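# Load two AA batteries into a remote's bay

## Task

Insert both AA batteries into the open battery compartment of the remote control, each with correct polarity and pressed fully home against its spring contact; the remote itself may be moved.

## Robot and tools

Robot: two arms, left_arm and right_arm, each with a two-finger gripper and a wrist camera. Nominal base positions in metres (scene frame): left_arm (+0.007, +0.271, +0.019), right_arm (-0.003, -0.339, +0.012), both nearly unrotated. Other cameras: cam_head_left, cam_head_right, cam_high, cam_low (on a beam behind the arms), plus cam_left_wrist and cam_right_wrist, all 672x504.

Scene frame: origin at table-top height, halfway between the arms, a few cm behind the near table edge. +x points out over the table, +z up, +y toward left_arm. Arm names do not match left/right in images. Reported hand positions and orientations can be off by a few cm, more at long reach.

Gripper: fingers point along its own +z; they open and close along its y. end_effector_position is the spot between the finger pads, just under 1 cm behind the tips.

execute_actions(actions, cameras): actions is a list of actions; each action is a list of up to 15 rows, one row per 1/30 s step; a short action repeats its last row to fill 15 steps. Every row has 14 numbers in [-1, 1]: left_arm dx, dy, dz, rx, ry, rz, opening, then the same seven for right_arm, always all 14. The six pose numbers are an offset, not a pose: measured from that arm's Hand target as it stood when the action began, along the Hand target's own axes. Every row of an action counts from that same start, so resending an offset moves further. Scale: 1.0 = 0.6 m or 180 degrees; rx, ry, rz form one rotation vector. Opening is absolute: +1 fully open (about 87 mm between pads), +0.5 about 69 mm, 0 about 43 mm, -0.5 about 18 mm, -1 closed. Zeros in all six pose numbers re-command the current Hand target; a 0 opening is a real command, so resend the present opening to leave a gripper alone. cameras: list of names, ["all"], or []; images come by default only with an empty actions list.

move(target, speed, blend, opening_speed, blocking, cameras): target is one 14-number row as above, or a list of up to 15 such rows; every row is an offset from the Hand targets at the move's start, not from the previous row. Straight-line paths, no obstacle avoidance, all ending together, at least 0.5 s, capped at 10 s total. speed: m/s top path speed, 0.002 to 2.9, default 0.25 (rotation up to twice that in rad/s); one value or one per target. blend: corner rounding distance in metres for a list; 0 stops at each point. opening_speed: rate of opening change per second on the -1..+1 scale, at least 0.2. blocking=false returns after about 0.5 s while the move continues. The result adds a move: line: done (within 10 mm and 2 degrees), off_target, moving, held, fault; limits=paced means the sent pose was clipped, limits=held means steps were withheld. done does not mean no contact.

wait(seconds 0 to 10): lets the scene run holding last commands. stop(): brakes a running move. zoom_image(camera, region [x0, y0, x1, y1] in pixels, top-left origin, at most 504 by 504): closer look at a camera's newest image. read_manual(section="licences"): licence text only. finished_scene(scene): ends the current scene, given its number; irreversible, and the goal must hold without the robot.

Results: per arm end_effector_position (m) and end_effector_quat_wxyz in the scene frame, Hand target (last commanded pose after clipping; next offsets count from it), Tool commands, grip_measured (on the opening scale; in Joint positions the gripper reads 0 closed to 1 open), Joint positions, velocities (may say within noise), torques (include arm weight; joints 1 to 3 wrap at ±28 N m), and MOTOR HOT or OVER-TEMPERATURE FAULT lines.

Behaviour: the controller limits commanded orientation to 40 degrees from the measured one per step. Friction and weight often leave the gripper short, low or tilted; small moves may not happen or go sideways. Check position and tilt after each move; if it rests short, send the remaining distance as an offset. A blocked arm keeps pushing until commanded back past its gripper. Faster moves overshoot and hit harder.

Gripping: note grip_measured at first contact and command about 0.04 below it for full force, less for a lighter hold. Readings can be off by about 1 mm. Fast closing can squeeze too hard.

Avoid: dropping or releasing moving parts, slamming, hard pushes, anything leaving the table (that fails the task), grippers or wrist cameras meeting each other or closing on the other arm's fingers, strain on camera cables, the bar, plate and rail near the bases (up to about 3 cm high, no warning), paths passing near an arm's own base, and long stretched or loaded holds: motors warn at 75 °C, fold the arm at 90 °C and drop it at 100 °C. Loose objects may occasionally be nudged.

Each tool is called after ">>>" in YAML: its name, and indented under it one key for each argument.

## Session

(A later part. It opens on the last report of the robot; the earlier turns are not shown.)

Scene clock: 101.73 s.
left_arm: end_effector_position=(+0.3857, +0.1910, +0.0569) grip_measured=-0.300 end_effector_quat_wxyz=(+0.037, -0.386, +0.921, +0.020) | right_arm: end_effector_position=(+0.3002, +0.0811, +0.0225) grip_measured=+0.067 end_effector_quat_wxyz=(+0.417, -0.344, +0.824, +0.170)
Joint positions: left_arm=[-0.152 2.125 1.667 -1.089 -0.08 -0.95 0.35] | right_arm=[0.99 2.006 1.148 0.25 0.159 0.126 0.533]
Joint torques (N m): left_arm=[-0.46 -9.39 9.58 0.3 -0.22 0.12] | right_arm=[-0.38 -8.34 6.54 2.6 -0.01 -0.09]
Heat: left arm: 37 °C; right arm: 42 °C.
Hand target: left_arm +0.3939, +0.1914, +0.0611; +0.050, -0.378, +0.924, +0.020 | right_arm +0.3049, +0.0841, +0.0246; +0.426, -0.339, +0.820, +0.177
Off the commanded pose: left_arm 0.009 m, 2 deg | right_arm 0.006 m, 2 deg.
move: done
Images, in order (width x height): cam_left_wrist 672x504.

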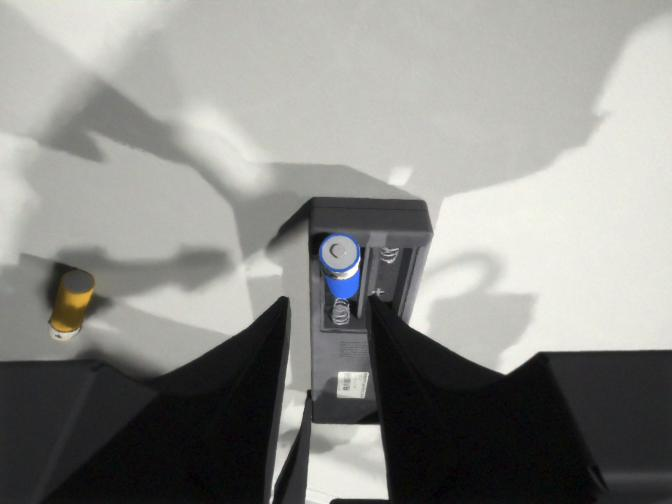

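>>> move:
  target:
    - [0.004,-0.005,0.0497,0,-0.01,0,-0.3,0,0,0,0,0,0,-0.06]
    - [0.004,-0.005,0.0497,0,-0.01,0,-0.74,0,0,0,0,0,0,-0.06]
  speed: 0.1
  opening_speed: 0.6
  cameras: ["cam_left_wrist"]

>>> zoom_image:
  camera: "cam_left_wrist"
  region: [220, 190, 440, 410]

Scene clock: 104.40 s.
left_arm: end_effector_position=(+0.3905, +0.1899, +0.0335) grip_measured=-0.481 end_effector_quat_wxyz=(+0.050, -0.381, +0.923, +0.024) | right_arm: end_effector_position=(+0.3002, +0.0811, +0.0226) grip_measured=+0.067 end_effector_quat_wxyz=(+0.417, -0.344, +0.824, +0.170)
Joint positions: left_arm=[-0.162 2.149 1.611 -0.992 -0.102 -0.949 0.26] | right_arm=[0.99 2.006 1.148 0.25 0.159 0.126 0.533]
Joint torques (N m): left_arm=[-0.99 -9.74 6.53 0.55 -0.26 -0.01] | right_arm=[-0.55 -8.01 6.58 2.55 0.02 -0.05]
Heat: left arm: 37 °C; right arm: 42 °C.
Hand target: left_arm +0.3966, +0.1899, +0.0313; +0.064, -0.378, +0.923, +0.026 | right_arm +0.3049, +0.0841, +0.0246; +0.426, -0.339, +0.820, +0.177
Off the commanded pose: left_arm 0.006 m, 2 deg | right_arm 0.006 m, 2 deg.
move: done
Images, in order (width x height): cam_left_wrist 672x504.

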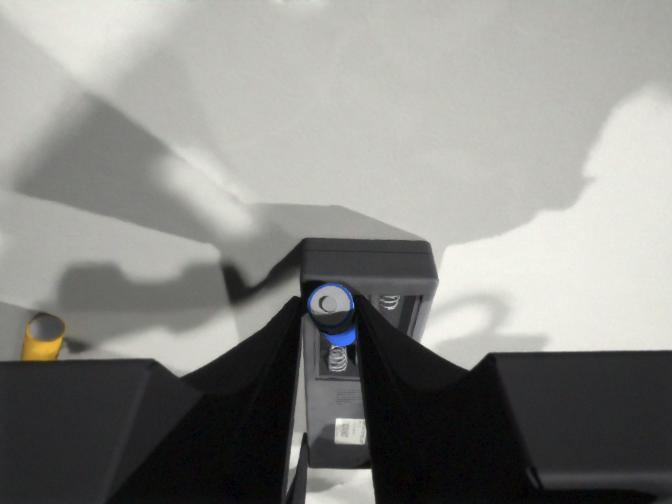

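Scaled by 2.291.

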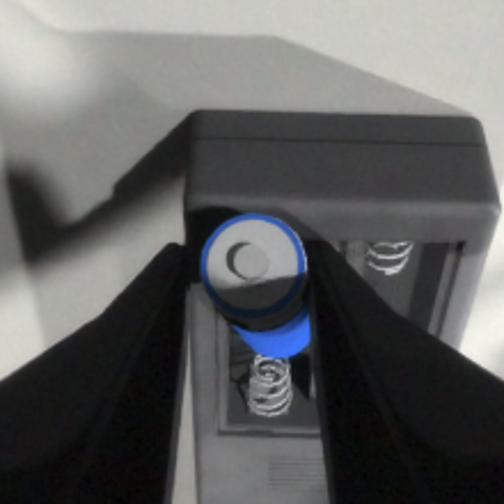

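>>> move:
  target:
    - [0,-0.010,-0.017,0,0,0,-0.74,0,0,0,0,0,0,-0.06]
  speed: 0.06
  cameras: ["cam_left_wrist"]

>>> zoom_image:
  camera: "cam_left_wrist"
  region: [220, 190, 440, 410]

Scene clock: 105.77 s.
left_arm: end_effector_position=(+0.3926, +0.1870, +0.0359) grip_measured=-0.481 end_effector_quat_wxyz=(+0.053, -0.378, +0.924, +0.025) | right_arm: end_effector_position=(+0.3014, +0.0808, +0.0230) grip_measured=+0.067 end_effector_quat_wxyz=(+0.418, -0.342, +0.824, +0.170)
Joint positions: left_arm=[-0.171 2.153 1.627 -1 -0.106 -0.95 0.26] | right_arm=[0.988 2.006 1.148 0.252 0.159 0.128 0.533]
Joint torques (N m): left_arm=[-0.88 -9.84 9.55 0.32 -0.24 -0.13] | right_arm=[-0.69 -8.14 6.54 2.54 -0.01 -0.12]
Heat: left arm: 37 °C; right arm: 42 °C.
Hand target: left_arm +0.3997, +0.1846, +0.0413; +0.064, -0.378, +0.923, +0.026 | right_arm +0.3049, +0.0841, +0.0246; +0.426, -0.339, +0.820, +0.177
Off the commanded pose: left_arm 0.009 m, 1 deg | right_arm 0.005 m, 1 deg.
move: done
Images, in order (width x height): cam_left_wrist 672x504.

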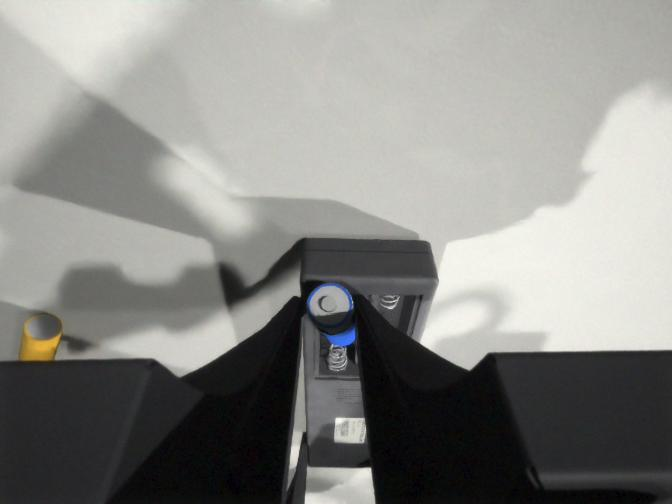

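Scaled by 2.291.

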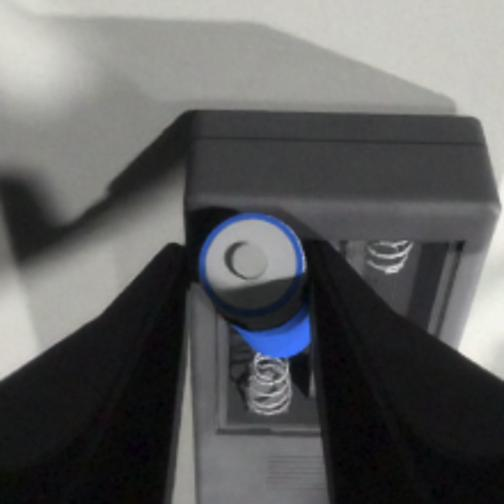

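>>> move:
  target:
    - [0,0,0,0,0,0,-0.3,0,0,0,0,0,0,-0.06]
    - [0,0,-0.03,0,0,-0.07,-0.3,0,0,0,0,0,0,-0.06]
  speed: 0.1
  opening_speed: 0.8
  cameras: ["cam_left_wrist"]

>>> zoom_image:
  camera: "cam_left_wrist"
  region: [220, 190, 440, 410]

Scene clock: 109.17 s.
left_arm: end_effector_position=(+0.3890, +0.1834, +0.0370) grip_measured=-0.300 end_effector_quat_wxyz=(+0.039, -0.470, +0.881, +0.032) | right_arm: end_effector_position=(+0.3013, +0.0808, +0.0226) grip_measured=+0.067 end_effector_quat_wxyz=(+0.418, -0.342, +0.825, +0.170)
Joint positions: left_arm=[-0.171 2.153 1.63 -1.045 -0.106 -1.154 0.35] | right_arm=[0.988 2.006 1.148 0.252 0.159 0.128 0.533]
Joint torques (N m): left_arm=[-0.7 -14.52 7.87 0.14 -0.27 -0.19] | right_arm=[-0.55 -7.99 6.8 2.61 0 -0.07]
Heat: left arm: 37 °C; right arm: 42 °C.
Hand target: left_arm +0.3979, +0.1828, +0.0591; +0.067, -0.477, +0.876, +0.019 | right_arm +0.3049, +0.0841, +0.0246; +0.426, -0.339, +0.820, +0.177
Off the commanded pose: left_arm 0.024 m, 4 deg | right_arm 0.005 m, 1 deg.
move: off_target (left_arm)
Images, in order (width x height): cam_left_wrist 672x504.

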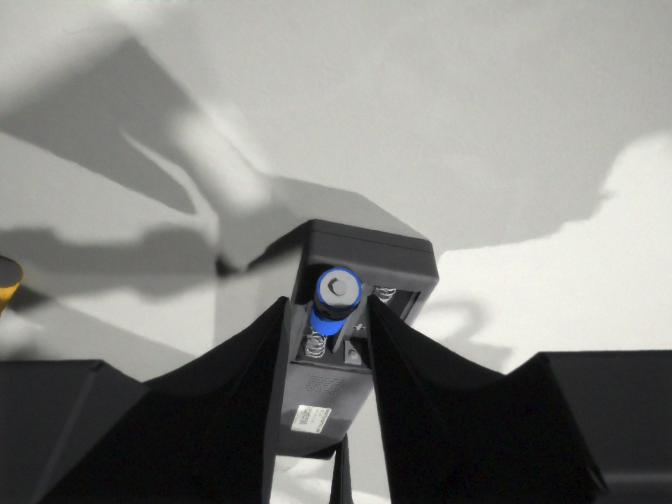

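Scaled by 2.291.

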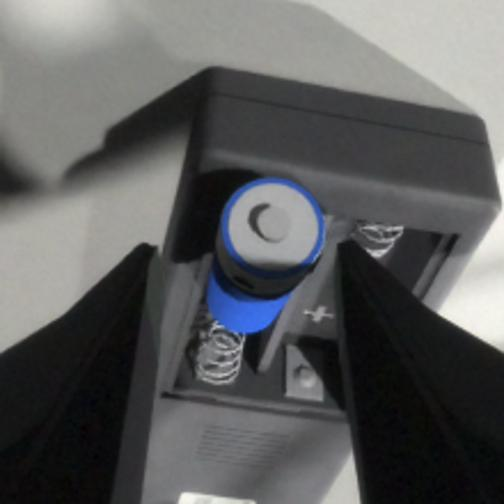

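>>> move:
  target:
    - [0,0,-0.01,0,0,0.065,-0.3,0,0,0,0,0,0,-0.06]
  speed: 0.15
  cameras: ["cam_left_wrist"]

>>> zoom_image:
  camera: "cam_left_wrist"
  region: [220, 190, 440, 410]

Scene clock: 111.13 s.
left_arm: end_effector_position=(+0.3890, +0.1832, +0.0507) grip_measured=-0.300 end_effector_quat_wxyz=(+0.042, -0.394, +0.918, +0.032) | right_arm: end_effector_position=(+0.3013, +0.0808, +0.0226) grip_measured=+0.067 end_effector_quat_wxyz=(+0.418, -0.342, +0.825, +0.170)
Joint positions: left_arm=[-0.18 2.15 1.681 -1.086 -0.106 -0.995 0.35] | right_arm=[0.988 2.006 1.148 0.252 0.159 0.128 0.533]
Joint torques (N m): left_arm=[-0.91 -12.08 9.26 0.23 -0.28 0.2] | right_arm=[-0.55 -8.43 6.69 2.58 0.04 -0.12]
Heat: left arm: 38 °C; right arm: 42 °C.
Hand target: left_arm +0.3973, +0.1822, +0.0651; +0.064, -0.385, +0.920, +0.026 | right_arm +0.3049, +0.0841, +0.0246; +0.426, -0.339, +0.820, +0.177
Off the commanded pose: left_arm 0.017 m, 3 deg | right_arm 0.005 m, 1 deg.
move: off_target (left_arm)
Images, in order (width x height): cam_left_wrist 672x504.

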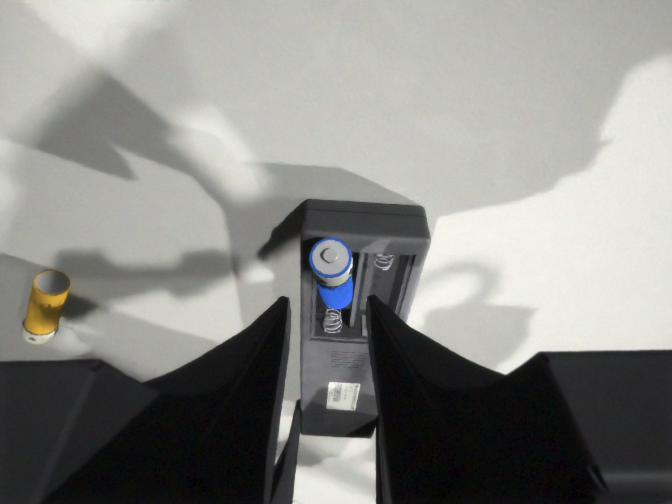

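Scaled by 2.291.

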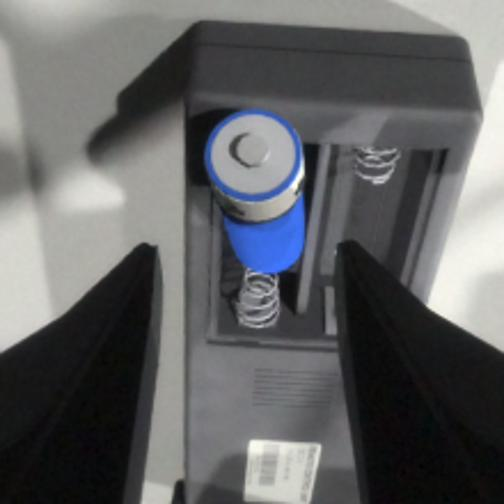

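>>> move:
  target:
    - [0.011,-0.002,0.055,0,0,0,-0.3,0,0,0,0,0,0,-0.06]
    - [0.011,-0.002,0.055,0,0,0,-0.74,0,0,0,0,0,0,-0.06]
  speed: 0.1
  opening_speed: 0.6
  cameras: ["cam_left_wrist"]

>>> zoom_image:
  camera: "cam_left_wrist"
  region: [220, 190, 440, 410]

Scene clock: 113.43 s.
left_arm: end_effector_position=(+0.3922, +0.1809, +0.0345) grip_measured=-0.602 end_effector_quat_wxyz=(+0.054, -0.391, +0.918, +0.025) | right_arm: end_effector_position=(+0.3023, +0.0800, +0.0226) grip_measured=+0.067 end_effector_quat_wxyz=(+0.418, -0.341, +0.825, +0.169)
Joint positions: left_arm=[-0.185 2.154 1.623 -0.997 -0.109 -0.993 0.199] | right_arm=[0.987 2.006 1.148 0.252 0.161 0.127 0.533]
Joint torques (N m): left_arm=[-1.02 -9.69 6.12 0.55 -0.29 0.08] | right_arm=[-0.28 -8.16 6.65 2.57 0.05 -0.12]
Heat: left arm: 38 °C; right arm: 42 °C.
Hand target: left_arm +0.3968, +0.1799, +0.0314; +0.064, -0.385, +0.920, +0.026 | right_arm +0.3050, +0.0840, +0.0246; +0.426, -0.338, +0.820, +0.177
Off the commanded pose: left_arm 0.006 m, 1 deg | right_arm 0.005 m, 1 deg.
move: done
Images, in order (width x height): cam_left_wrist 672x504.

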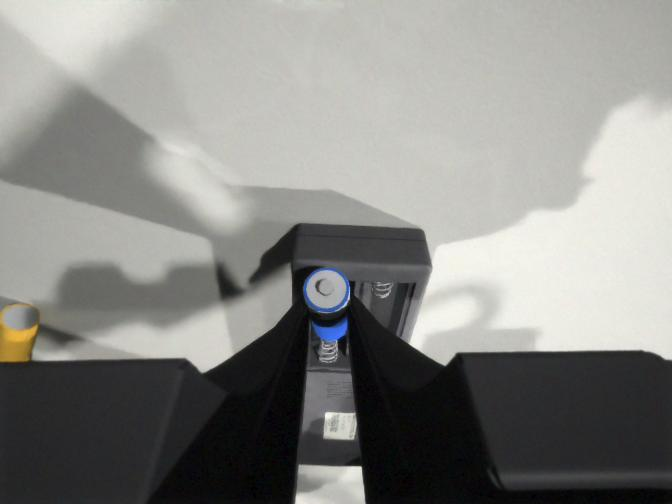

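Scaled by 2.291.

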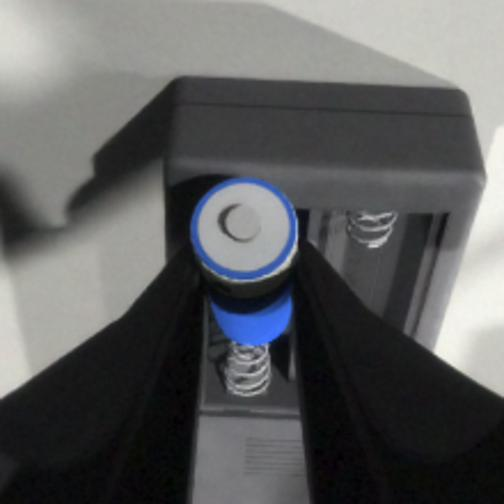

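>>> move:
  target:
    - [0,0,-0.009,0,-0.055,0,-0.76,0,0,0,0,0,0,-0.06]
    - [0.04,0.002,-0.013,0,-0.055,0,-0.76,0,0,0,0,0,0,-0.06]
  speed: 0.06
  cameras: ["cam_left_wrist"]

>>> zoom_image:
  camera: "cam_left_wrist"
  region: [220, 190, 440, 410]

Scene clock: 116.93 s.
left_arm: end_effector_position=(+0.3846, +0.1696, +0.0357) grip_measured=-0.602 end_effector_quat_wxyz=(+0.148, -0.379, +0.911, +0.065) | right_arm: end_effector_position=(+0.3023, +0.0800, +0.0226) grip_measured=+0.067 end_effector_quat_wxyz=(+0.418, -0.341, +0.825, +0.169)
Joint positions: left_arm=[-0.298 2.044 1.457 -0.854 -0.295 -1.069 0.199] | right_arm=[0.987 2.006 1.148 0.252 0.161 0.127 0.533]
Joint torques (N m): left_arm=[-1.61 -10.45 4.74 0.49 -0.07 -0.22] | right_arm=[-0.23 -8.18 6.65 2.52 0.02 -0.07]
Heat: left arm: 38 °C; right arm: 42 °C.
Hand target: left_arm +0.3786, +0.1630, +0.0359; +0.144, -0.381, +0.911, +0.059 | right_arm +0.3050, +0.0840, +0.0246; +0.426, -0.338, +0.820, +0.177
Off the commanded pose: left_arm 0.009 m, 1 deg | right_arm 0.005 m, 1 deg.
move: done
Images, in order (width x height): cam_left_wrist 672x504.

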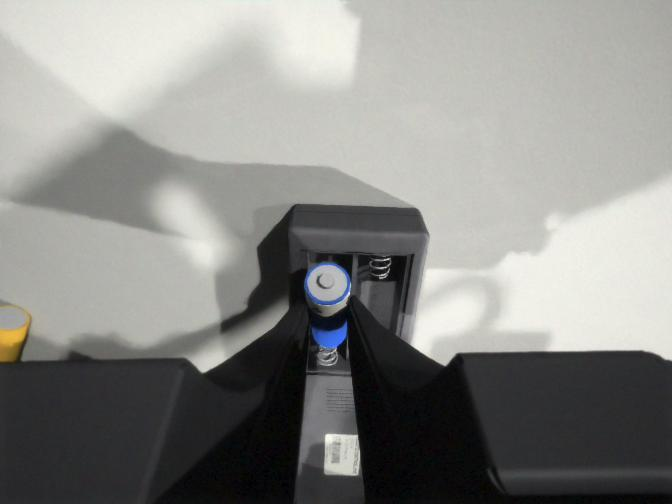

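Scaled by 2.291.

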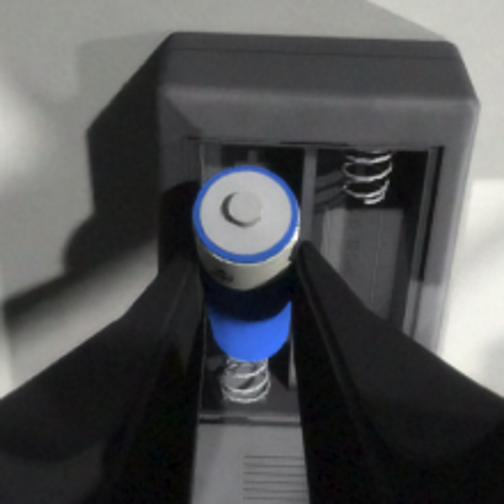

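>>> move:
  target: [0.0224,0.002,-0.005,0,0,0,-0.76,0,0,0,0,0,0,-0.06]
  speed: 0.05
  cameras: ["cam_left_wrist"]

>>> zoom_image:
  camera: "cam_left_wrist"
  region: [220, 190, 440, 410]

Scene clock: 118.17 s.
left_arm: end_effector_position=(+0.3819, +0.1676, +0.0359) grip_measured=-0.602 end_effector_quat_wxyz=(+0.164, -0.384, +0.906, +0.070) | right_arm: end_effector_position=(+0.3023, +0.0800, +0.0226) grip_measured=+0.067 end_effector_quat_wxyz=(+0.418, -0.341, +0.825, +0.168)
Joint positions: left_arm=[-0.318 2.023 1.424 -0.831 -0.327 -1.1 0.199] | right_arm=[0.987 2.006 1.148 0.252 0.161 0.127 0.533]
Joint torques (N m): left_arm=[-2.61 -10.3 4.56 0.32 0.16 -0.16] | right_arm=[-0.31 -8.09 6.6 2.57 -0.02 -0.06]
Heat: left arm: 38 °C; right arm: 42 °C.
Hand target: left_arm +0.3681, +0.1541, +0.0347; +0.144, -0.381, +0.911, +0.059 | right_arm +0.3050, +0.0840, +0.0246; +0.426, -0.338, +0.820, +0.177
Off the commanded pose: left_arm 0.019 m, 3 deg | right_arm 0.005 m, 1 deg.
move: off_target (left_arm)
Images, in order (width x height): cam_left_wrist 672x504.

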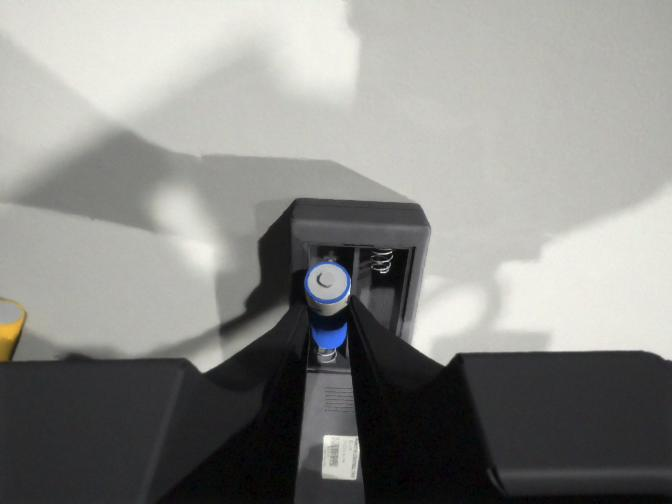

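Scaled by 2.291.

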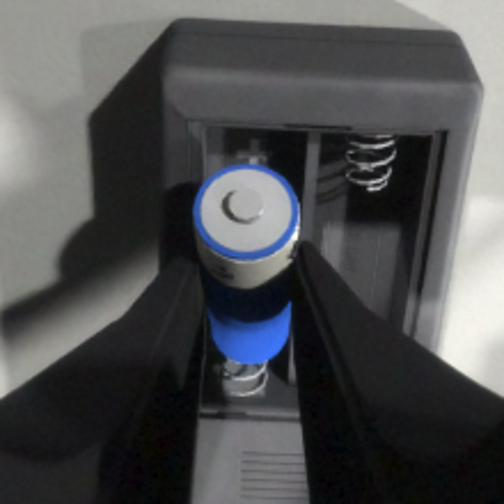

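>>> move:
  target: [0.005,0,0.0175,0,0.02,0,-0.76,0,0,0,0,0,0,-0.06]
  speed: 0.05
  cameras: ["cam_left_wrist"]

>>> zoom_image:
  camera: "cam_left_wrist"
  region: [220, 190, 440, 410]

Scene clock: 119.67 s.
left_arm: end_effector_position=(+0.3821, +0.1680, +0.0355) grip_measured=-0.602 end_effector_quat_wxyz=(+0.156, -0.390, +0.905, +0.061) | right_arm: end_effector_position=(+0.3023, +0.0800, +0.0226) grip_measured=+0.067 end_effector_quat_wxyz=(+0.418, -0.341, +0.825, +0.168)
Joint positions: left_arm=[-0.305 2.023 1.424 -0.83 -0.302 -1.1 0.199] | right_arm=[0.987 2.006 1.148 0.252 0.161 0.127 0.533]
Joint torques (N m): left_arm=[-1.21 -7.42 5.59 0.33 0.45 0.05] | right_arm=[-0.43 -8.4 6.68 2.55 -0.02 -0.09]
Heat: left arm: 38 °C; right arm: 42 °C.
Hand target: left_arm +0.3684, +0.1544, +0.0238; +0.115, -0.383, +0.915, +0.047 | right_arm +0.3050, +0.0840, +0.0246; +0.426, -0.338, +0.820, +0.177
Off the commanded pose: left_arm 0.023 m, 5 deg | right_arm 0.005 m, 1 deg.
move: off_target (left_arm)
Images, in order (width x height): cam_left_wrist 672x504.

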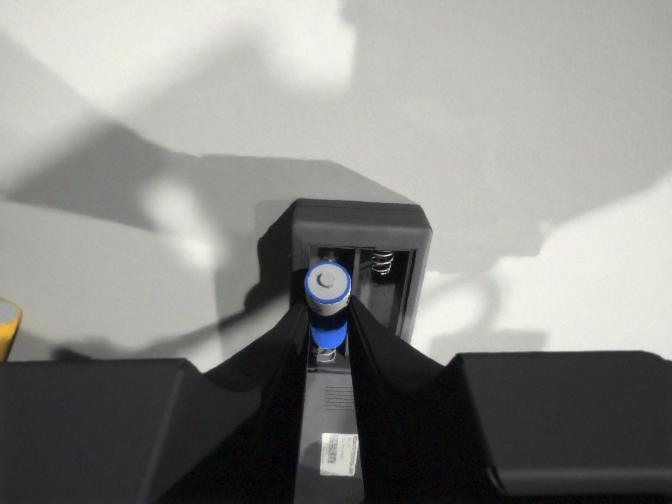

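Scaled by 2.291.

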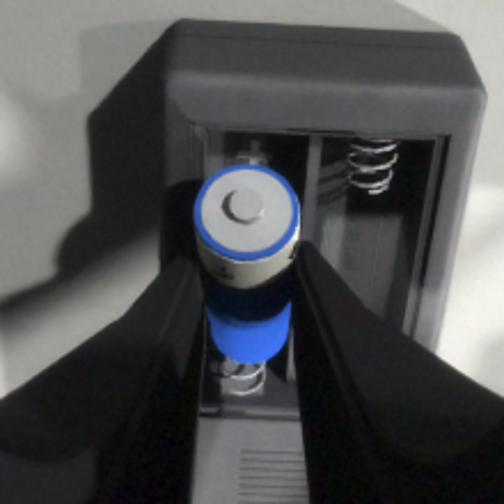

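>>> move:
  target: [0.004,0,0.008,0,0.055,0,-0.76,0,0,0,0,0,0,-0.06]
  speed: 0.06
  cameras: ["cam_left_wrist"]

>>> zoom_image:
  camera: "cam_left_wrist"
  region: [220, 190, 440, 410]

Scene clock: 122.13 s.
left_arm: end_effector_position=(+0.3831, +0.1691, +0.0337) grip_measured=-0.602 end_effector_quat_wxyz=(+0.085, -0.395, +0.914, +0.025) | right_arm: end_effector_position=(+0.3023, +0.0800, +0.0226) grip_measured=+0.067 end_effector_quat_wxyz=(+0.418, -0.341, +0.825, +0.168)
Joint positions: left_arm=[-0.234 2.082 1.51 -0.91 -0.148 -1.047 0.199] | right_arm=[0.987 2.006 1.148 0.252 0.161 0.127 0.533]
Joint torques (N m): left_arm=[-1.46 -6.2 6.01 0.22 0.52 0.07] | right_arm=[-0.18 -8.17 6.58 2.55 0.03 -0.12]
Heat: left arm: 38 °C; right arm: 42 °C.
Hand target: left_arm +0.3676, +0.1536, +0.0185; +0.035, -0.385, +0.922, +0.013 | right_arm +0.3050, +0.0840, +0.0246; +0.426, -0.338, +0.820, +0.177
Off the commanded pose: left_arm 0.027 m, 6 deg | right_arm 0.005 m, 1 deg.
move: off_target (left_arm)
Images, in order (width x height): cam_left_wrist 672x504.

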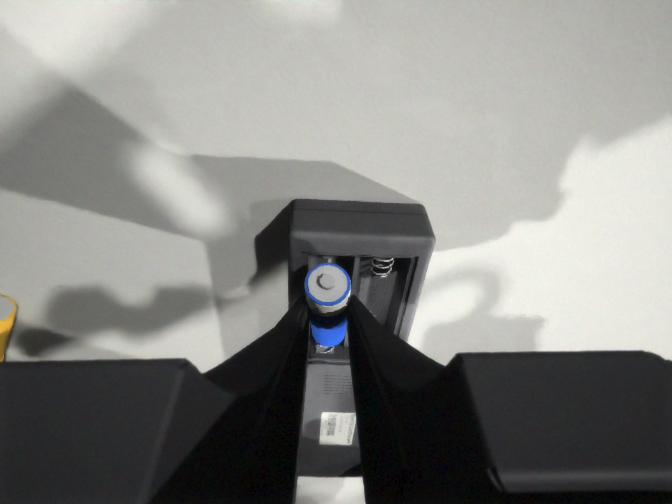

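Scaled by 2.291.

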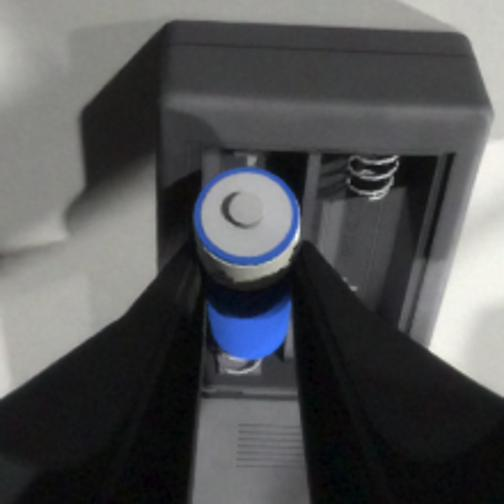

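>>> move:
  target:
    - [-0.065,0,-0.021,0,-0.02,0,-0.74,0,0,0,0,0,0,-0.06]
    - [-0.065,0,-0.021,0,-0.02,0,-0.5,0,0,0,0,0,0,-0.06]
    - [-0.065,0,-0.036,0,-0.02,0,-0.5,0,0,0,0,0,0,-0.06]
  speed: 0.06
  opening_speed: 0.5
  cameras: ["cam_left_wrist"]

>>> zoom_image:
  camera: "cam_left_wrist"
  region: [220, 190, 440, 410]

Scene clock: 126.13 s.
left_arm: end_effector_position=(+0.3858, +0.1772, +0.0378) grip_measured=-0.500 end_effector_quat_wxyz=(+0.053, -0.389, +0.919, +0.025) | right_arm: end_effector_position=(+0.3023, +0.0800, +0.0226) grip_measured=+0.067 end_effector_quat_wxyz=(+0.418, -0.341, +0.825, +0.168)
Joint positions: left_arm=[-0.197 2.131 1.601 -1 -0.108 -1 0.25] | right_arm=[0.987 2.006 1.148 0.252 0.161 0.127 0.533]
Joint torques (N m): left_arm=[0.03 -9.72 9.31 0.27 -0.24 0.11] | right_arm=[-0.38 -8.17 6.69 2.6 0.02 -0.06]
Heat: left arm: 38 °C; right arm: 42 °C.
Hand target: left_arm +0.3937, +0.1802, +0.0430; +0.064, -0.385, +0.920, +0.025 | right_arm +0.3050, +0.0840, +0.0246; +0.426, -0.338, +0.820, +0.177
Off the commanded pose: left_arm 0.010 m, 1 deg | right_arm 0.005 m, 1 deg.
move: done
Images, in order (width x height): cam_left_wrist 672x504.

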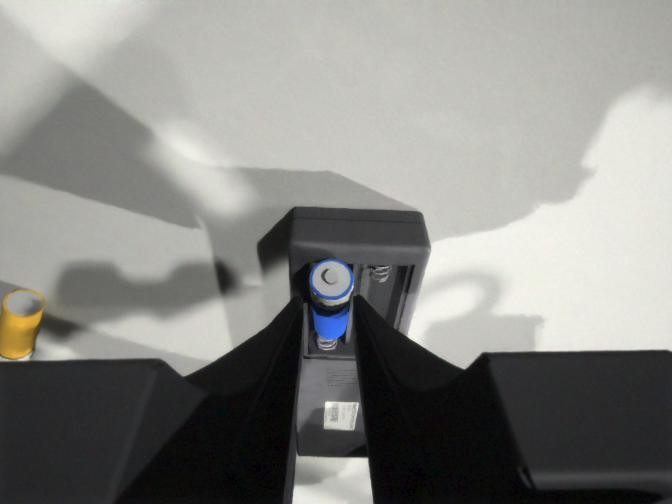

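Scaled by 2.291.

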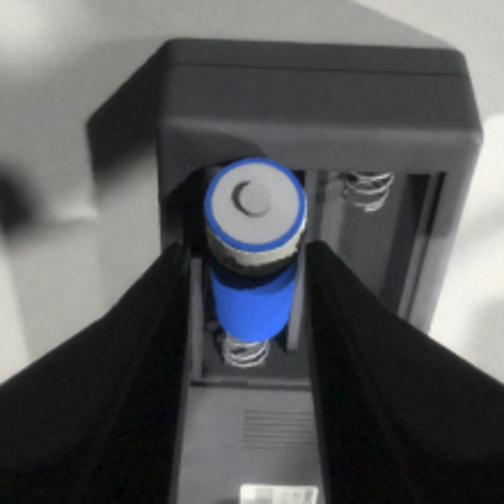

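>>> move:
  target:
    - [0,0,0,0,0,0,-0.76,0,0,0,0,0,0,-0.06]
    - [0.042,0.0,0,0,0,0,-0.76,0,0,0,0,0,0,-0.06]
    - [0.046,0,0.035,0,0.02,0,-0.76,0,0,0,0,0,0,-0.06]
  speed: 0.06
  opening_speed: 0.6
  cameras: ["cam_left_wrist"]

>>> zoom_image:
  camera: "cam_left_wrist"
  region: [220, 190, 440, 410]

Scene clock: 129.20 s.
left_arm: end_effector_position=(+0.3829, +0.1733, +0.0358) grip_measured=-0.624 end_effector_quat_wxyz=(+0.063, -0.388, +0.919, +0.026) | right_arm: end_effector_position=(+0.3023, +0.0800, +0.0226) grip_measured=+0.067 end_effector_quat_wxyz=(+0.418, -0.341, +0.825, +0.168)
Joint positions: left_arm=[-0.213 2.112 1.564 -0.969 -0.121 -1.014 0.188] | right_arm=[0.987 2.006 1.148 0.252 0.161 0.126 0.533]
Joint torques (N m): left_arm=[-0.92 -6.87 4.31 0.58 0.45 -0.07] | right_arm=[-0.28 -8.17 6.67 2.59 -0.05 -0.05]
Heat: left arm: 38 °C; right arm: 43 °C.
Hand target: left_arm +0.3765, +0.1627, +0.0184; +0.035, -0.385, +0.922, +0.013 | right_arm +0.3050, +0.0840, +0.0246; +0.426, -0.338, +0.820, +0.177
Off the commanded pose: left_arm 0.021 m, 3 deg | right_arm 0.005 m, 1 deg.
move: off_target (left_arm)
Images, in order (width x height): cam_left_wrist 672x504.

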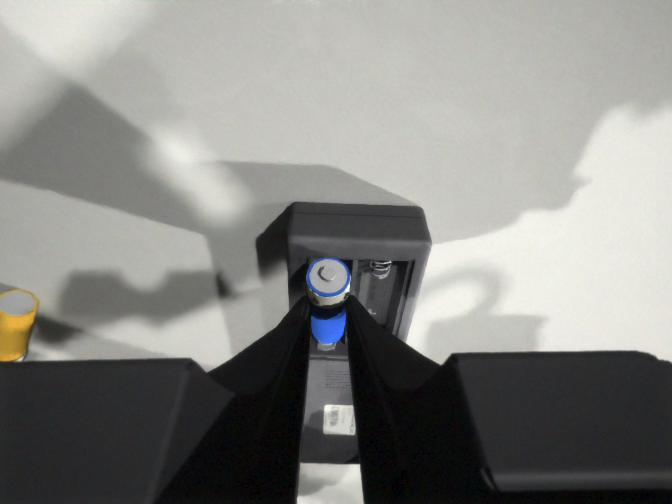

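Scaled by 2.291.

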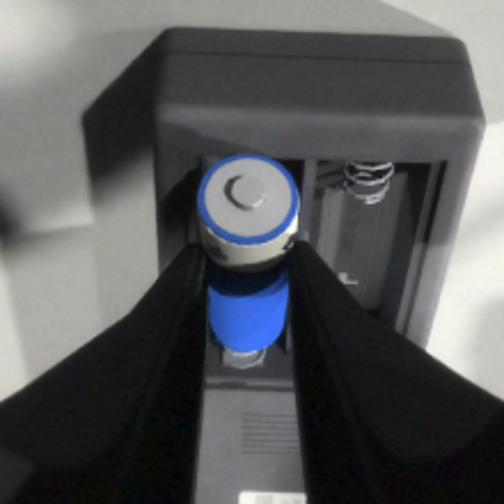

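>>> move:
  target:
    - [0.03,0,-0.03,0,-0.02,0,-0.78,0,0,0,0,0,0,-0.06]
    - [0.036,0,0.004,0,0.02,0,-0.78,0,0,0,0,0,0,-0.06]
  speed: 0.06
  cameras: ["cam_left_wrist"]

>>> zoom_image:
  camera: "cam_left_wrist"
  region: [220, 190, 440, 410]

Scene clock: 131.83 s.
left_arm: end_effector_position=(+0.3802, +0.1712, +0.0331) grip_measured=-0.626 end_effector_quat_wxyz=(+0.068, -0.395, +0.916, +0.023) | right_arm: end_effector_position=(+0.3023, +0.0799, +0.0225) grip_measured=+0.067 end_effector_quat_wxyz=(+0.418, -0.341, +0.825, +0.168)
Joint positions: left_arm=[-0.22 2.094 1.524 -0.936 -0.124 -1.035 0.187] | right_arm=[0.987 2.006 1.148 0.251 0.161 0.126 0.533]
Joint torques (N m): left_arm=[-1.96 -5.74 5.49 0.25 0.86 -0.06] | right_arm=[-0.31 -8.42 6.31 2.55 0.01 -0.08]
Heat: left arm: 37 °C; right arm: 43 °C.
Hand target: left_arm +0.3616, +0.1475, +0.0143; +0.007, -0.386, +0.923, +0.001 | right_arm +0.3050, +0.0840, +0.0246; +0.426, -0.338, +0.820, +0.177
Off the commanded pose: left_arm 0.036 m, 8 deg | right_arm 0.005 m, 2 deg.
move: off_target (left_arm)
Images, in order (width x height): cam_left_wrist 672x504.

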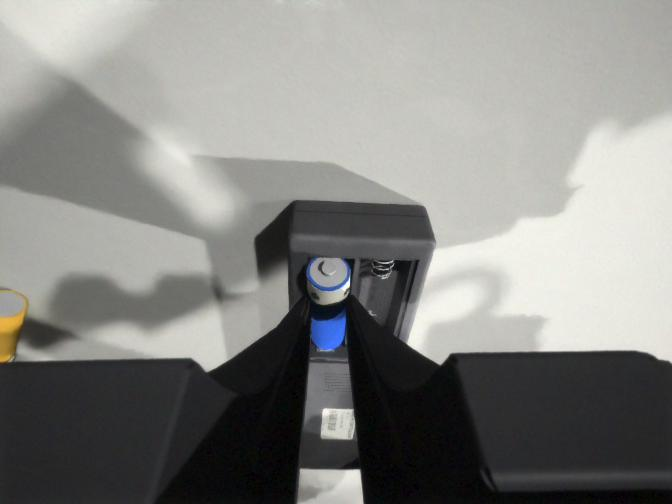

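Scaled by 2.291.

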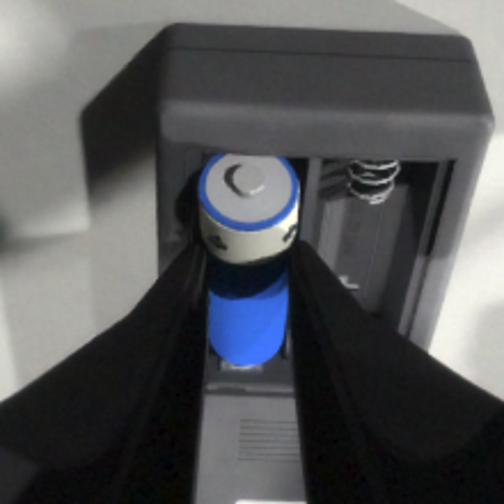

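>>> move:
  target:
    - [-0.05,0.0,-0.018,0,0,0,-0.76,0,0,0,0,0,0,-0.06]
    - [-0.05,0,-0.018,0,0,0,-0.45,0,0,0,0,0,0,-0.06]
    - [-0.05,0,-0.075,0,0,0,-0.45,0,0,0,0,0,0,-0.06]
  speed: 0.08
  opening_speed: 0.5
  cameras: ["cam_left_wrist"]

>>> zoom_image:
  camera: "cam_left_wrist"
  region: [220, 150, 440, 370]

Scene clock: 135.90 s.
left_arm: end_effector_position=(+0.3757, +0.1719, +0.0500) grip_measured=-0.450 end_effector_quat_wxyz=(-0.003, -0.391, +0.920, +0.013) | right_arm: end_effector_position=(+0.3023, +0.0799, +0.0225) grip_measured=+0.067 end_effector_quat_wxyz=(+0.418, -0.341, +0.825, +0.168)
Joint positions: left_arm=[-0.178 2.165 1.691 -1.134 -0.025 -0.988 0.275] | right_arm=[0.987 2.006 1.148 0.251 0.161 0.126 0.533]
Joint torques (N m): left_arm=[-0.44 -11.1 9.03 0.14 -0.01 0.09] | right_arm=[-0.25 -8.42 6.45 2.59 -0.05 -0.08]
Heat: left arm: 37 °C; right arm: 43 °C.
Hand target: left_arm +0.3822, +0.1685, +0.0598; +0.007, -0.386, +0.923, +0.001 | right_arm +0.3050, +0.0840, +0.0246; +0.426, -0.338, +0.820, +0.177
Off the commanded pose: left_arm 0.012 m, 2 deg | right_arm 0.005 m, 2 deg.
move: off_target (left_arm)
Images, in order (width x height): cam_left_wrist 672x504.

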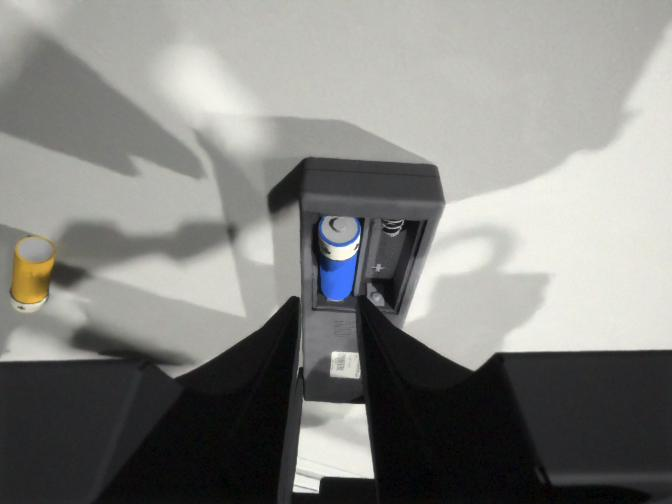

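Scaled by 2.291.

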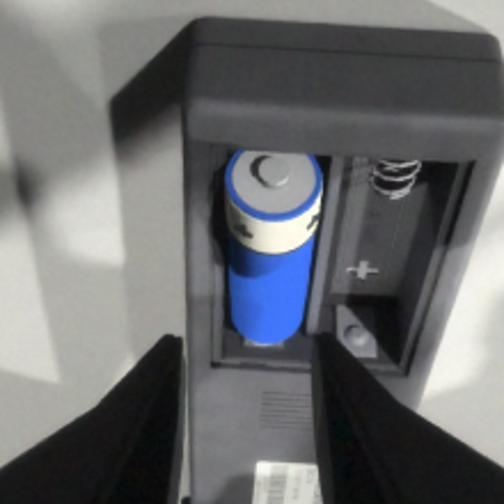

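>>> move:
  target: [0.0,0.0,0.0,0,0.0,0,-0.98,0,0,0,0,0,0,-0.06]
  speed: 0.1
  opening_speed: 1
  cameras: ["cam_left_wrist"]

Scene clock: 137.30 s.
left_arm: end_effector_position=(+0.3756, +0.1719, +0.0500) grip_measured=-0.979 end_effector_quat_wxyz=(-0.004, -0.391, +0.920, +0.013) | right_arm: end_effector_position=(+0.3023, +0.0799, +0.0225) grip_measured=+0.067 end_effector_quat_wxyz=(+0.418, -0.341, +0.825, +0.168)
Joint positions: left_arm=[-0.178 2.165 1.691 -1.135 -0.025 -0.988 0.01] | right_arm=[0.987 2.006 1.148 0.251 0.161 0.126 0.533]
Joint torques (N m): left_arm=[-0.55 -11 9.05 0.12 0.01 0.1] | right_arm=[-0.36 -8.38 6.6 2.52 -0.02 -0.11]
Heat: left arm: 37 °C; right arm: 43 °C.
Hand target: left_arm +0.3822, +0.1685, +0.0598; +0.007, -0.386, +0.923, +0.001 | right_arm +0.3050, +0.0840, +0.0246; +0.426, -0.338, +0.820, +0.177
Off the commanded pose: left_arm 0.012 m, 2 deg | right_arm 0.005 m, 2 deg.
move: off_target (left_arm)
Images, in order (width x height): cam_left_wrist 672x504.

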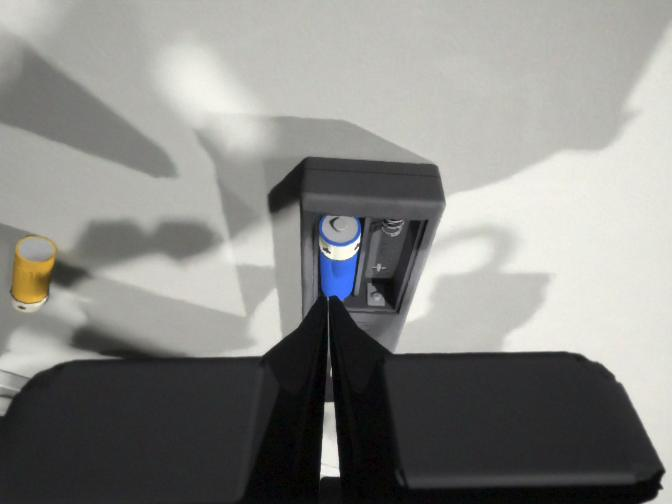

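>>> move:
  target: [-0.007,-0.006,0.054,0,0.0,0,-0.98,0,0,0,0,0,0,-0.06]
  speed: 0.05
  cameras: ["cam_left_wrist"]

>>> zoom_image:
  camera: "cam_left_wrist"
  region: [220, 180, 440, 400]

Scene clock: 138.73 s.
left_arm: end_effector_position=(+0.3829, +0.1702, +0.0386) grip_measured=-0.979 end_effector_quat_wxyz=(+0.003, -0.390, +0.921, +0.008) | right_arm: end_effector_position=(+0.3023, +0.0799, +0.0225) grip_measured=+0.067 end_effector_quat_wxyz=(+0.418, -0.342, +0.825, +0.168)
Joint positions: left_arm=[-0.178 2.188 1.682 -1.086 -0.023 -0.985 0.01] | right_arm=[0.987 2.006 1.148 0.251 0.161 0.126 0.533]
Joint torques (N m): left_arm=[-0.02 -8.55 5.35 0.64 -0.02 0.11] | right_arm=[-0.28 -8.36 6.38 2.57 -0.01 -0.09]
Heat: left arm: 37 °C; right arm: 43 °C.
Hand target: left_arm +0.3880, +0.1692, +0.0273; +0.006, -0.386, +0.923, +0.001 | right_arm +0.3051, +0.0840, +0.0246; +0.427, -0.338, +0.820, +0.177
Off the commanded pose: left_arm 0.012 m, 1 deg | right_arm 0.005 m, 2 deg.
move: off_target (left_arm)
Images, in order (width x height): cam_left_wrist 672x504.

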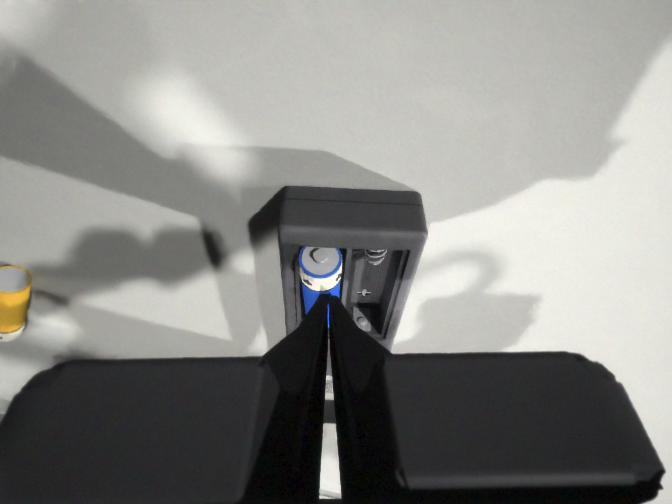

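Scaled by 2.291.

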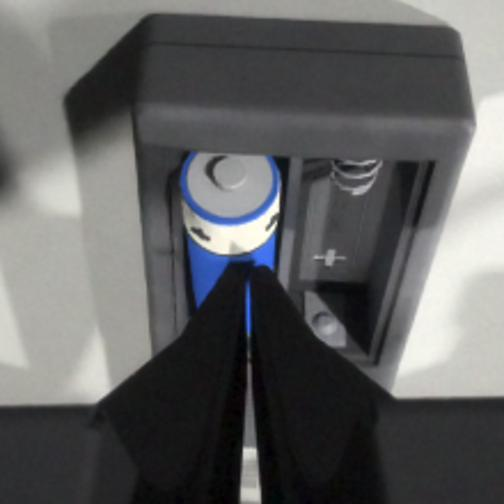

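>>> move:
  target:
    - [0,0.004,0.022,0,0.0,0,-0.98,0,0,0,0,0,0,-0.06]
    - [0.03,0.004,0.03,0,0,0,-0.98,0,0,0,0,0,0,-0.06]
  speed: 0.05
  cameras: ["cam_left_wrist"]

>>> zoom_image:
  camera: "cam_left_wrist"
  region: [220, 180, 440, 400]

Scene clock: 140.73 s.
left_arm: end_effector_position=(+0.3834, +0.1600, +0.0266) grip_measured=-0.980 end_effector_quat_wxyz=(+0.025, -0.383, +0.923, -0.015) | right_arm: end_effector_position=(+0.3023, +0.0799, +0.0225) grip_measured=+0.067 end_effector_quat_wxyz=(+0.418, -0.342, +0.824, +0.168)
Joint positions: left_arm=[-0.197 2.154 1.58 -0.957 -0.01 -0.99 0.01] | right_arm=[0.987 2.006 1.148 0.251 0.161 0.124 0.533]
Joint torques (N m): left_arm=[-1.26 -7.06 4.25 0.42 -0.12 -0.13] | right_arm=[-0.31 -8.13 6.68 2.55 -0.06 -0.08]
Heat: left arm: 37 °C; right arm: 43 °C.
Hand target: left_arm +0.3739, +0.1582, +0.0091; +0.007, -0.386, +0.923, +0.001 | right_arm +0.3050, +0.0840, +0.0246; +0.426, -0.338, +0.820, +0.177
Off the commanded pose: left_arm 0.020 m, 3 deg | right_arm 0.005 m, 2 deg.
move: off_target (left_arm)
Images, in order (width x height): cam_left_wrist 672x504.

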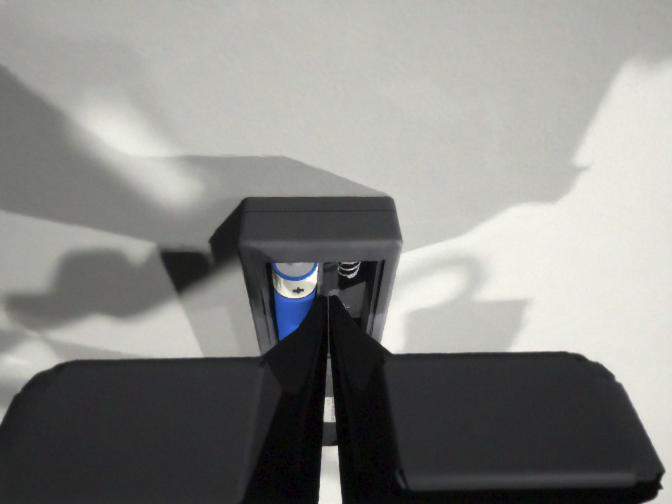

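Scaled by 2.291.

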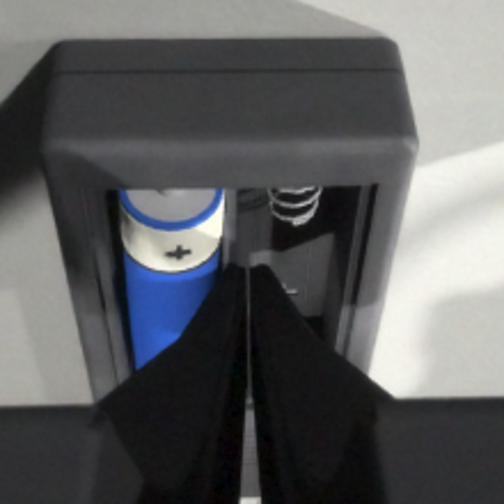

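>>> move:
  target: [0.0,0.0,-0.095,0,0,0,-0.98,0,0,0,0,0,0,-0.06]
  speed: 0.15
  cameras: ["cam_left_wrist"]

>>> zoom_image:
  camera: "cam_left_wrist"
  region: [220, 120, 440, 340]

Scene clock: 142.33 s.
left_arm: end_effector_position=(+0.3643, +0.1613, +0.0496) grip_measured=-0.980 end_effector_quat_wxyz=(-0.016, -0.381, +0.924, +0.013) | right_arm: end_effector_position=(+0.3017, +0.0803, +0.0225) grip_measured=+0.067 end_effector_quat_wxyz=(+0.417, -0.343, +0.824, +0.169)
Joint positions: left_arm=[-0.204 2.154 1.667 -1.142 -0.01 -0.993 0.01] | right_arm=[0.987 2.006 1.148 0.251 0.158 0.124 0.533]
Joint torques (N m): left_arm=[-1.17 -12.82 9.14 0.09 -0.1 -0.17] | right_arm=[-0.25 -8.34 6.46 2.54 0.03 -0.05]
Heat: left arm: 37 °C; right arm: 43 °C.
Hand target: left_arm +0.3732, +0.1578, +0.0662; +0.006, -0.386, +0.923, +0.001 | right_arm +0.3050, +0.0841, +0.0246; +0.426, -0.338, +0.820, +0.177
Off the commanded pose: left_arm 0.019 m, 3 deg | right_arm 0.005 m, 2 deg.
move: off_target (left_arm)
Images, in order (width x height): cam_left_wrist 672x504.

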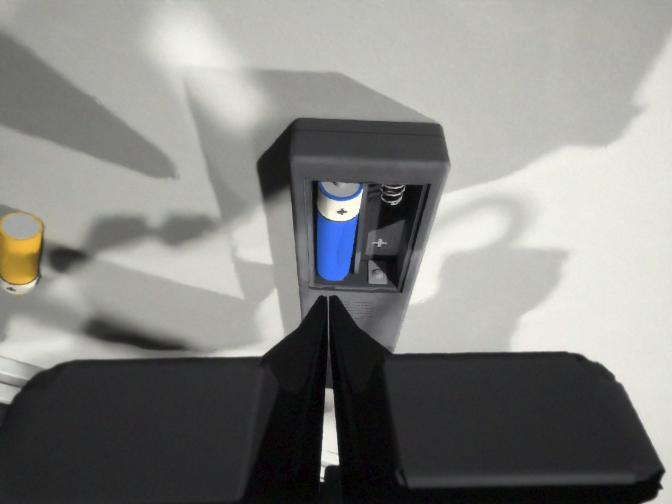

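Scaled by 2.291.

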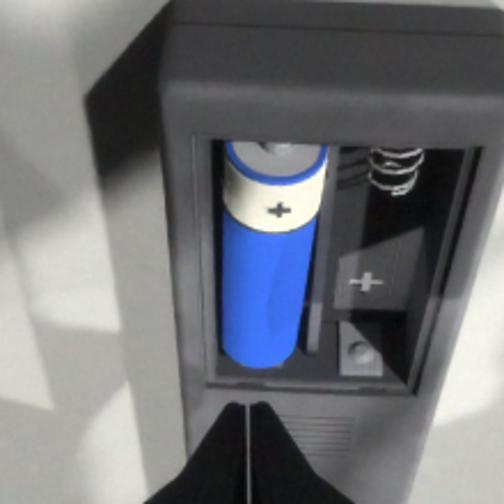

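>>> move:
  target:
    - [0.0,0.0,-0.06,0,0,0,-0.2,0,0,0,0,0,0,-0.06]
    - [0.055,0.257,-0.07,0.025,-0.109,0.143,-0.2,0,0,0,0,0,0,-0.06]
  speed: 0.25
  blend: [0.02,0]
  opening_speed: 1
  cameras: ["cam_left_wrist","cam_head_left"]

Scene clock: 145.43 s.
left_arm: end_effector_position=(+0.2341, +0.2390, +0.1039) grip_measured=-0.200 end_effector_quat_wxyz=(+0.158, -0.168, +0.972, +0.031) | right_arm: end_effector_position=(+0.3017, +0.0803, +0.0225) grip_measured=+0.067 end_effector_quat_wxyz=(+0.417, -0.343, +0.824, +0.169)
Joint positions: left_arm=[-0.183 1.307 0.924 -0.927 -0.174 -0.506 0.4] | right_arm=[0.987 2.006 1.148 0.251 0.158 0.124 0.533]
Joint torques (N m): left_arm=[0.23 -5.45 6.65 0.95 -0.25 0.11] | right_arm=[-0.35 -8.28 6.64 2.62 -0.02 -0.04]
Heat: left arm: 37 °C; right arm: 43 °C.
Hand target: left_arm +0.2399, +0.2424, +0.1073; +0.177, -0.165, +0.970, +0.032 | right_arm +0.3050, +0.0841, +0.0246; +0.426, -0.338, +0.820, +0.177
Off the commanded pose: left_arm 0.008 m, 2 deg | right_arm 0.005 m, 2 deg.
move: done; blend cut to 0.018 m at target 1
Images, in order (width x height): cam_head_left 672x504, cam_left_wrist 672x504.

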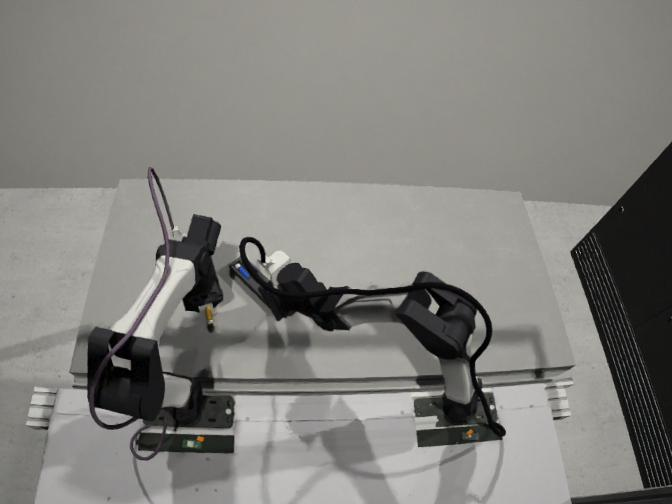

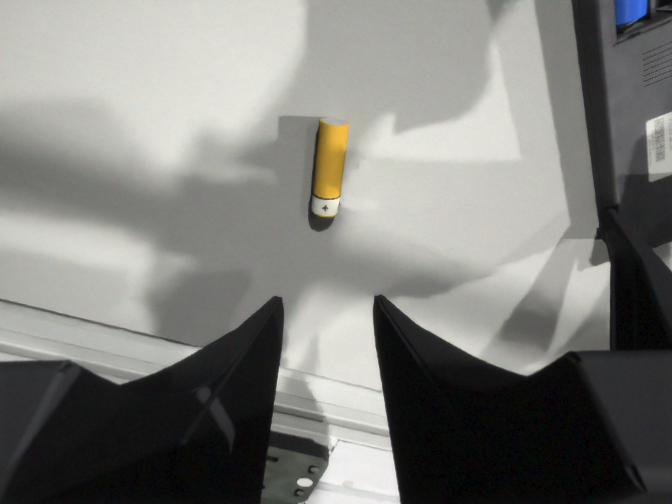

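>>> move:
  target: [0.0433,0.007,0.0995,0.0057,0,0.0157,-0.2,0,0,0,0,0,0,-0.06]
  speed: 0.15
  cameras: ["cam_left_wrist"]

Scene clock: 147.57 s.
left_arm: end_effector_position=(+0.2307, +0.2458, +0.0439) grip_measured=-0.200 end_effector_quat_wxyz=(+0.172, -0.144, +0.974, +0.032) | right_arm: end_effector_position=(+0.3017, +0.0803, +0.0225) grip_measured=+0.067 end_effector_quat_wxyz=(+0.417, -0.343, +0.824, +0.169)
Joint positions: left_arm=[-0.165 1.327 0.686 -0.637 -0.174 -0.437 0.4] | right_arm=[0.987 2.006 1.148 0.251 0.158 0.124 0.533]
Joint torques (N m): left_arm=[0.24 -3.08 6.43 1.06 -0.06 0.15] | right_arm=[-0.43 -8.09 6.63 2.58 -0.04 -0.09]
Heat: left arm: 37 °C; right arm: 43 °C.
Hand target: left_arm +0.2353, +0.2455, +0.0422; +0.177, -0.140, +0.974, +0.028 | right_arm +0.3050, +0.0841, +0.0246; +0.426, -0.338, +0.820, +0.177
Off the commanded pose: left_arm 0.005 m, 1 deg | right_arm 0.005 m, 2 deg.
move: done
Images, in order (width x height): cam_left_wrist 672x504.

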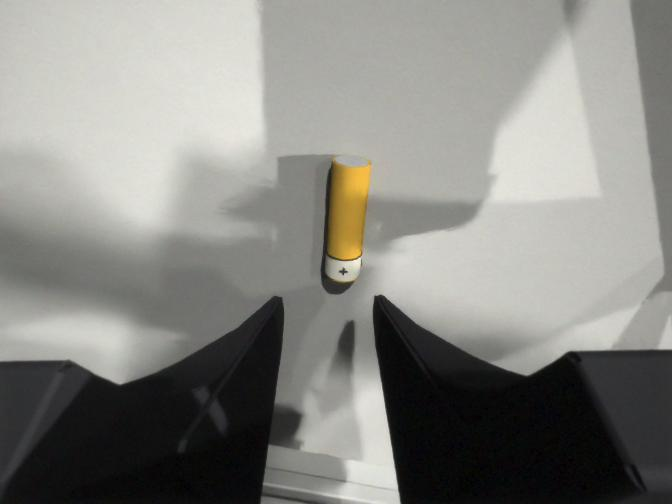

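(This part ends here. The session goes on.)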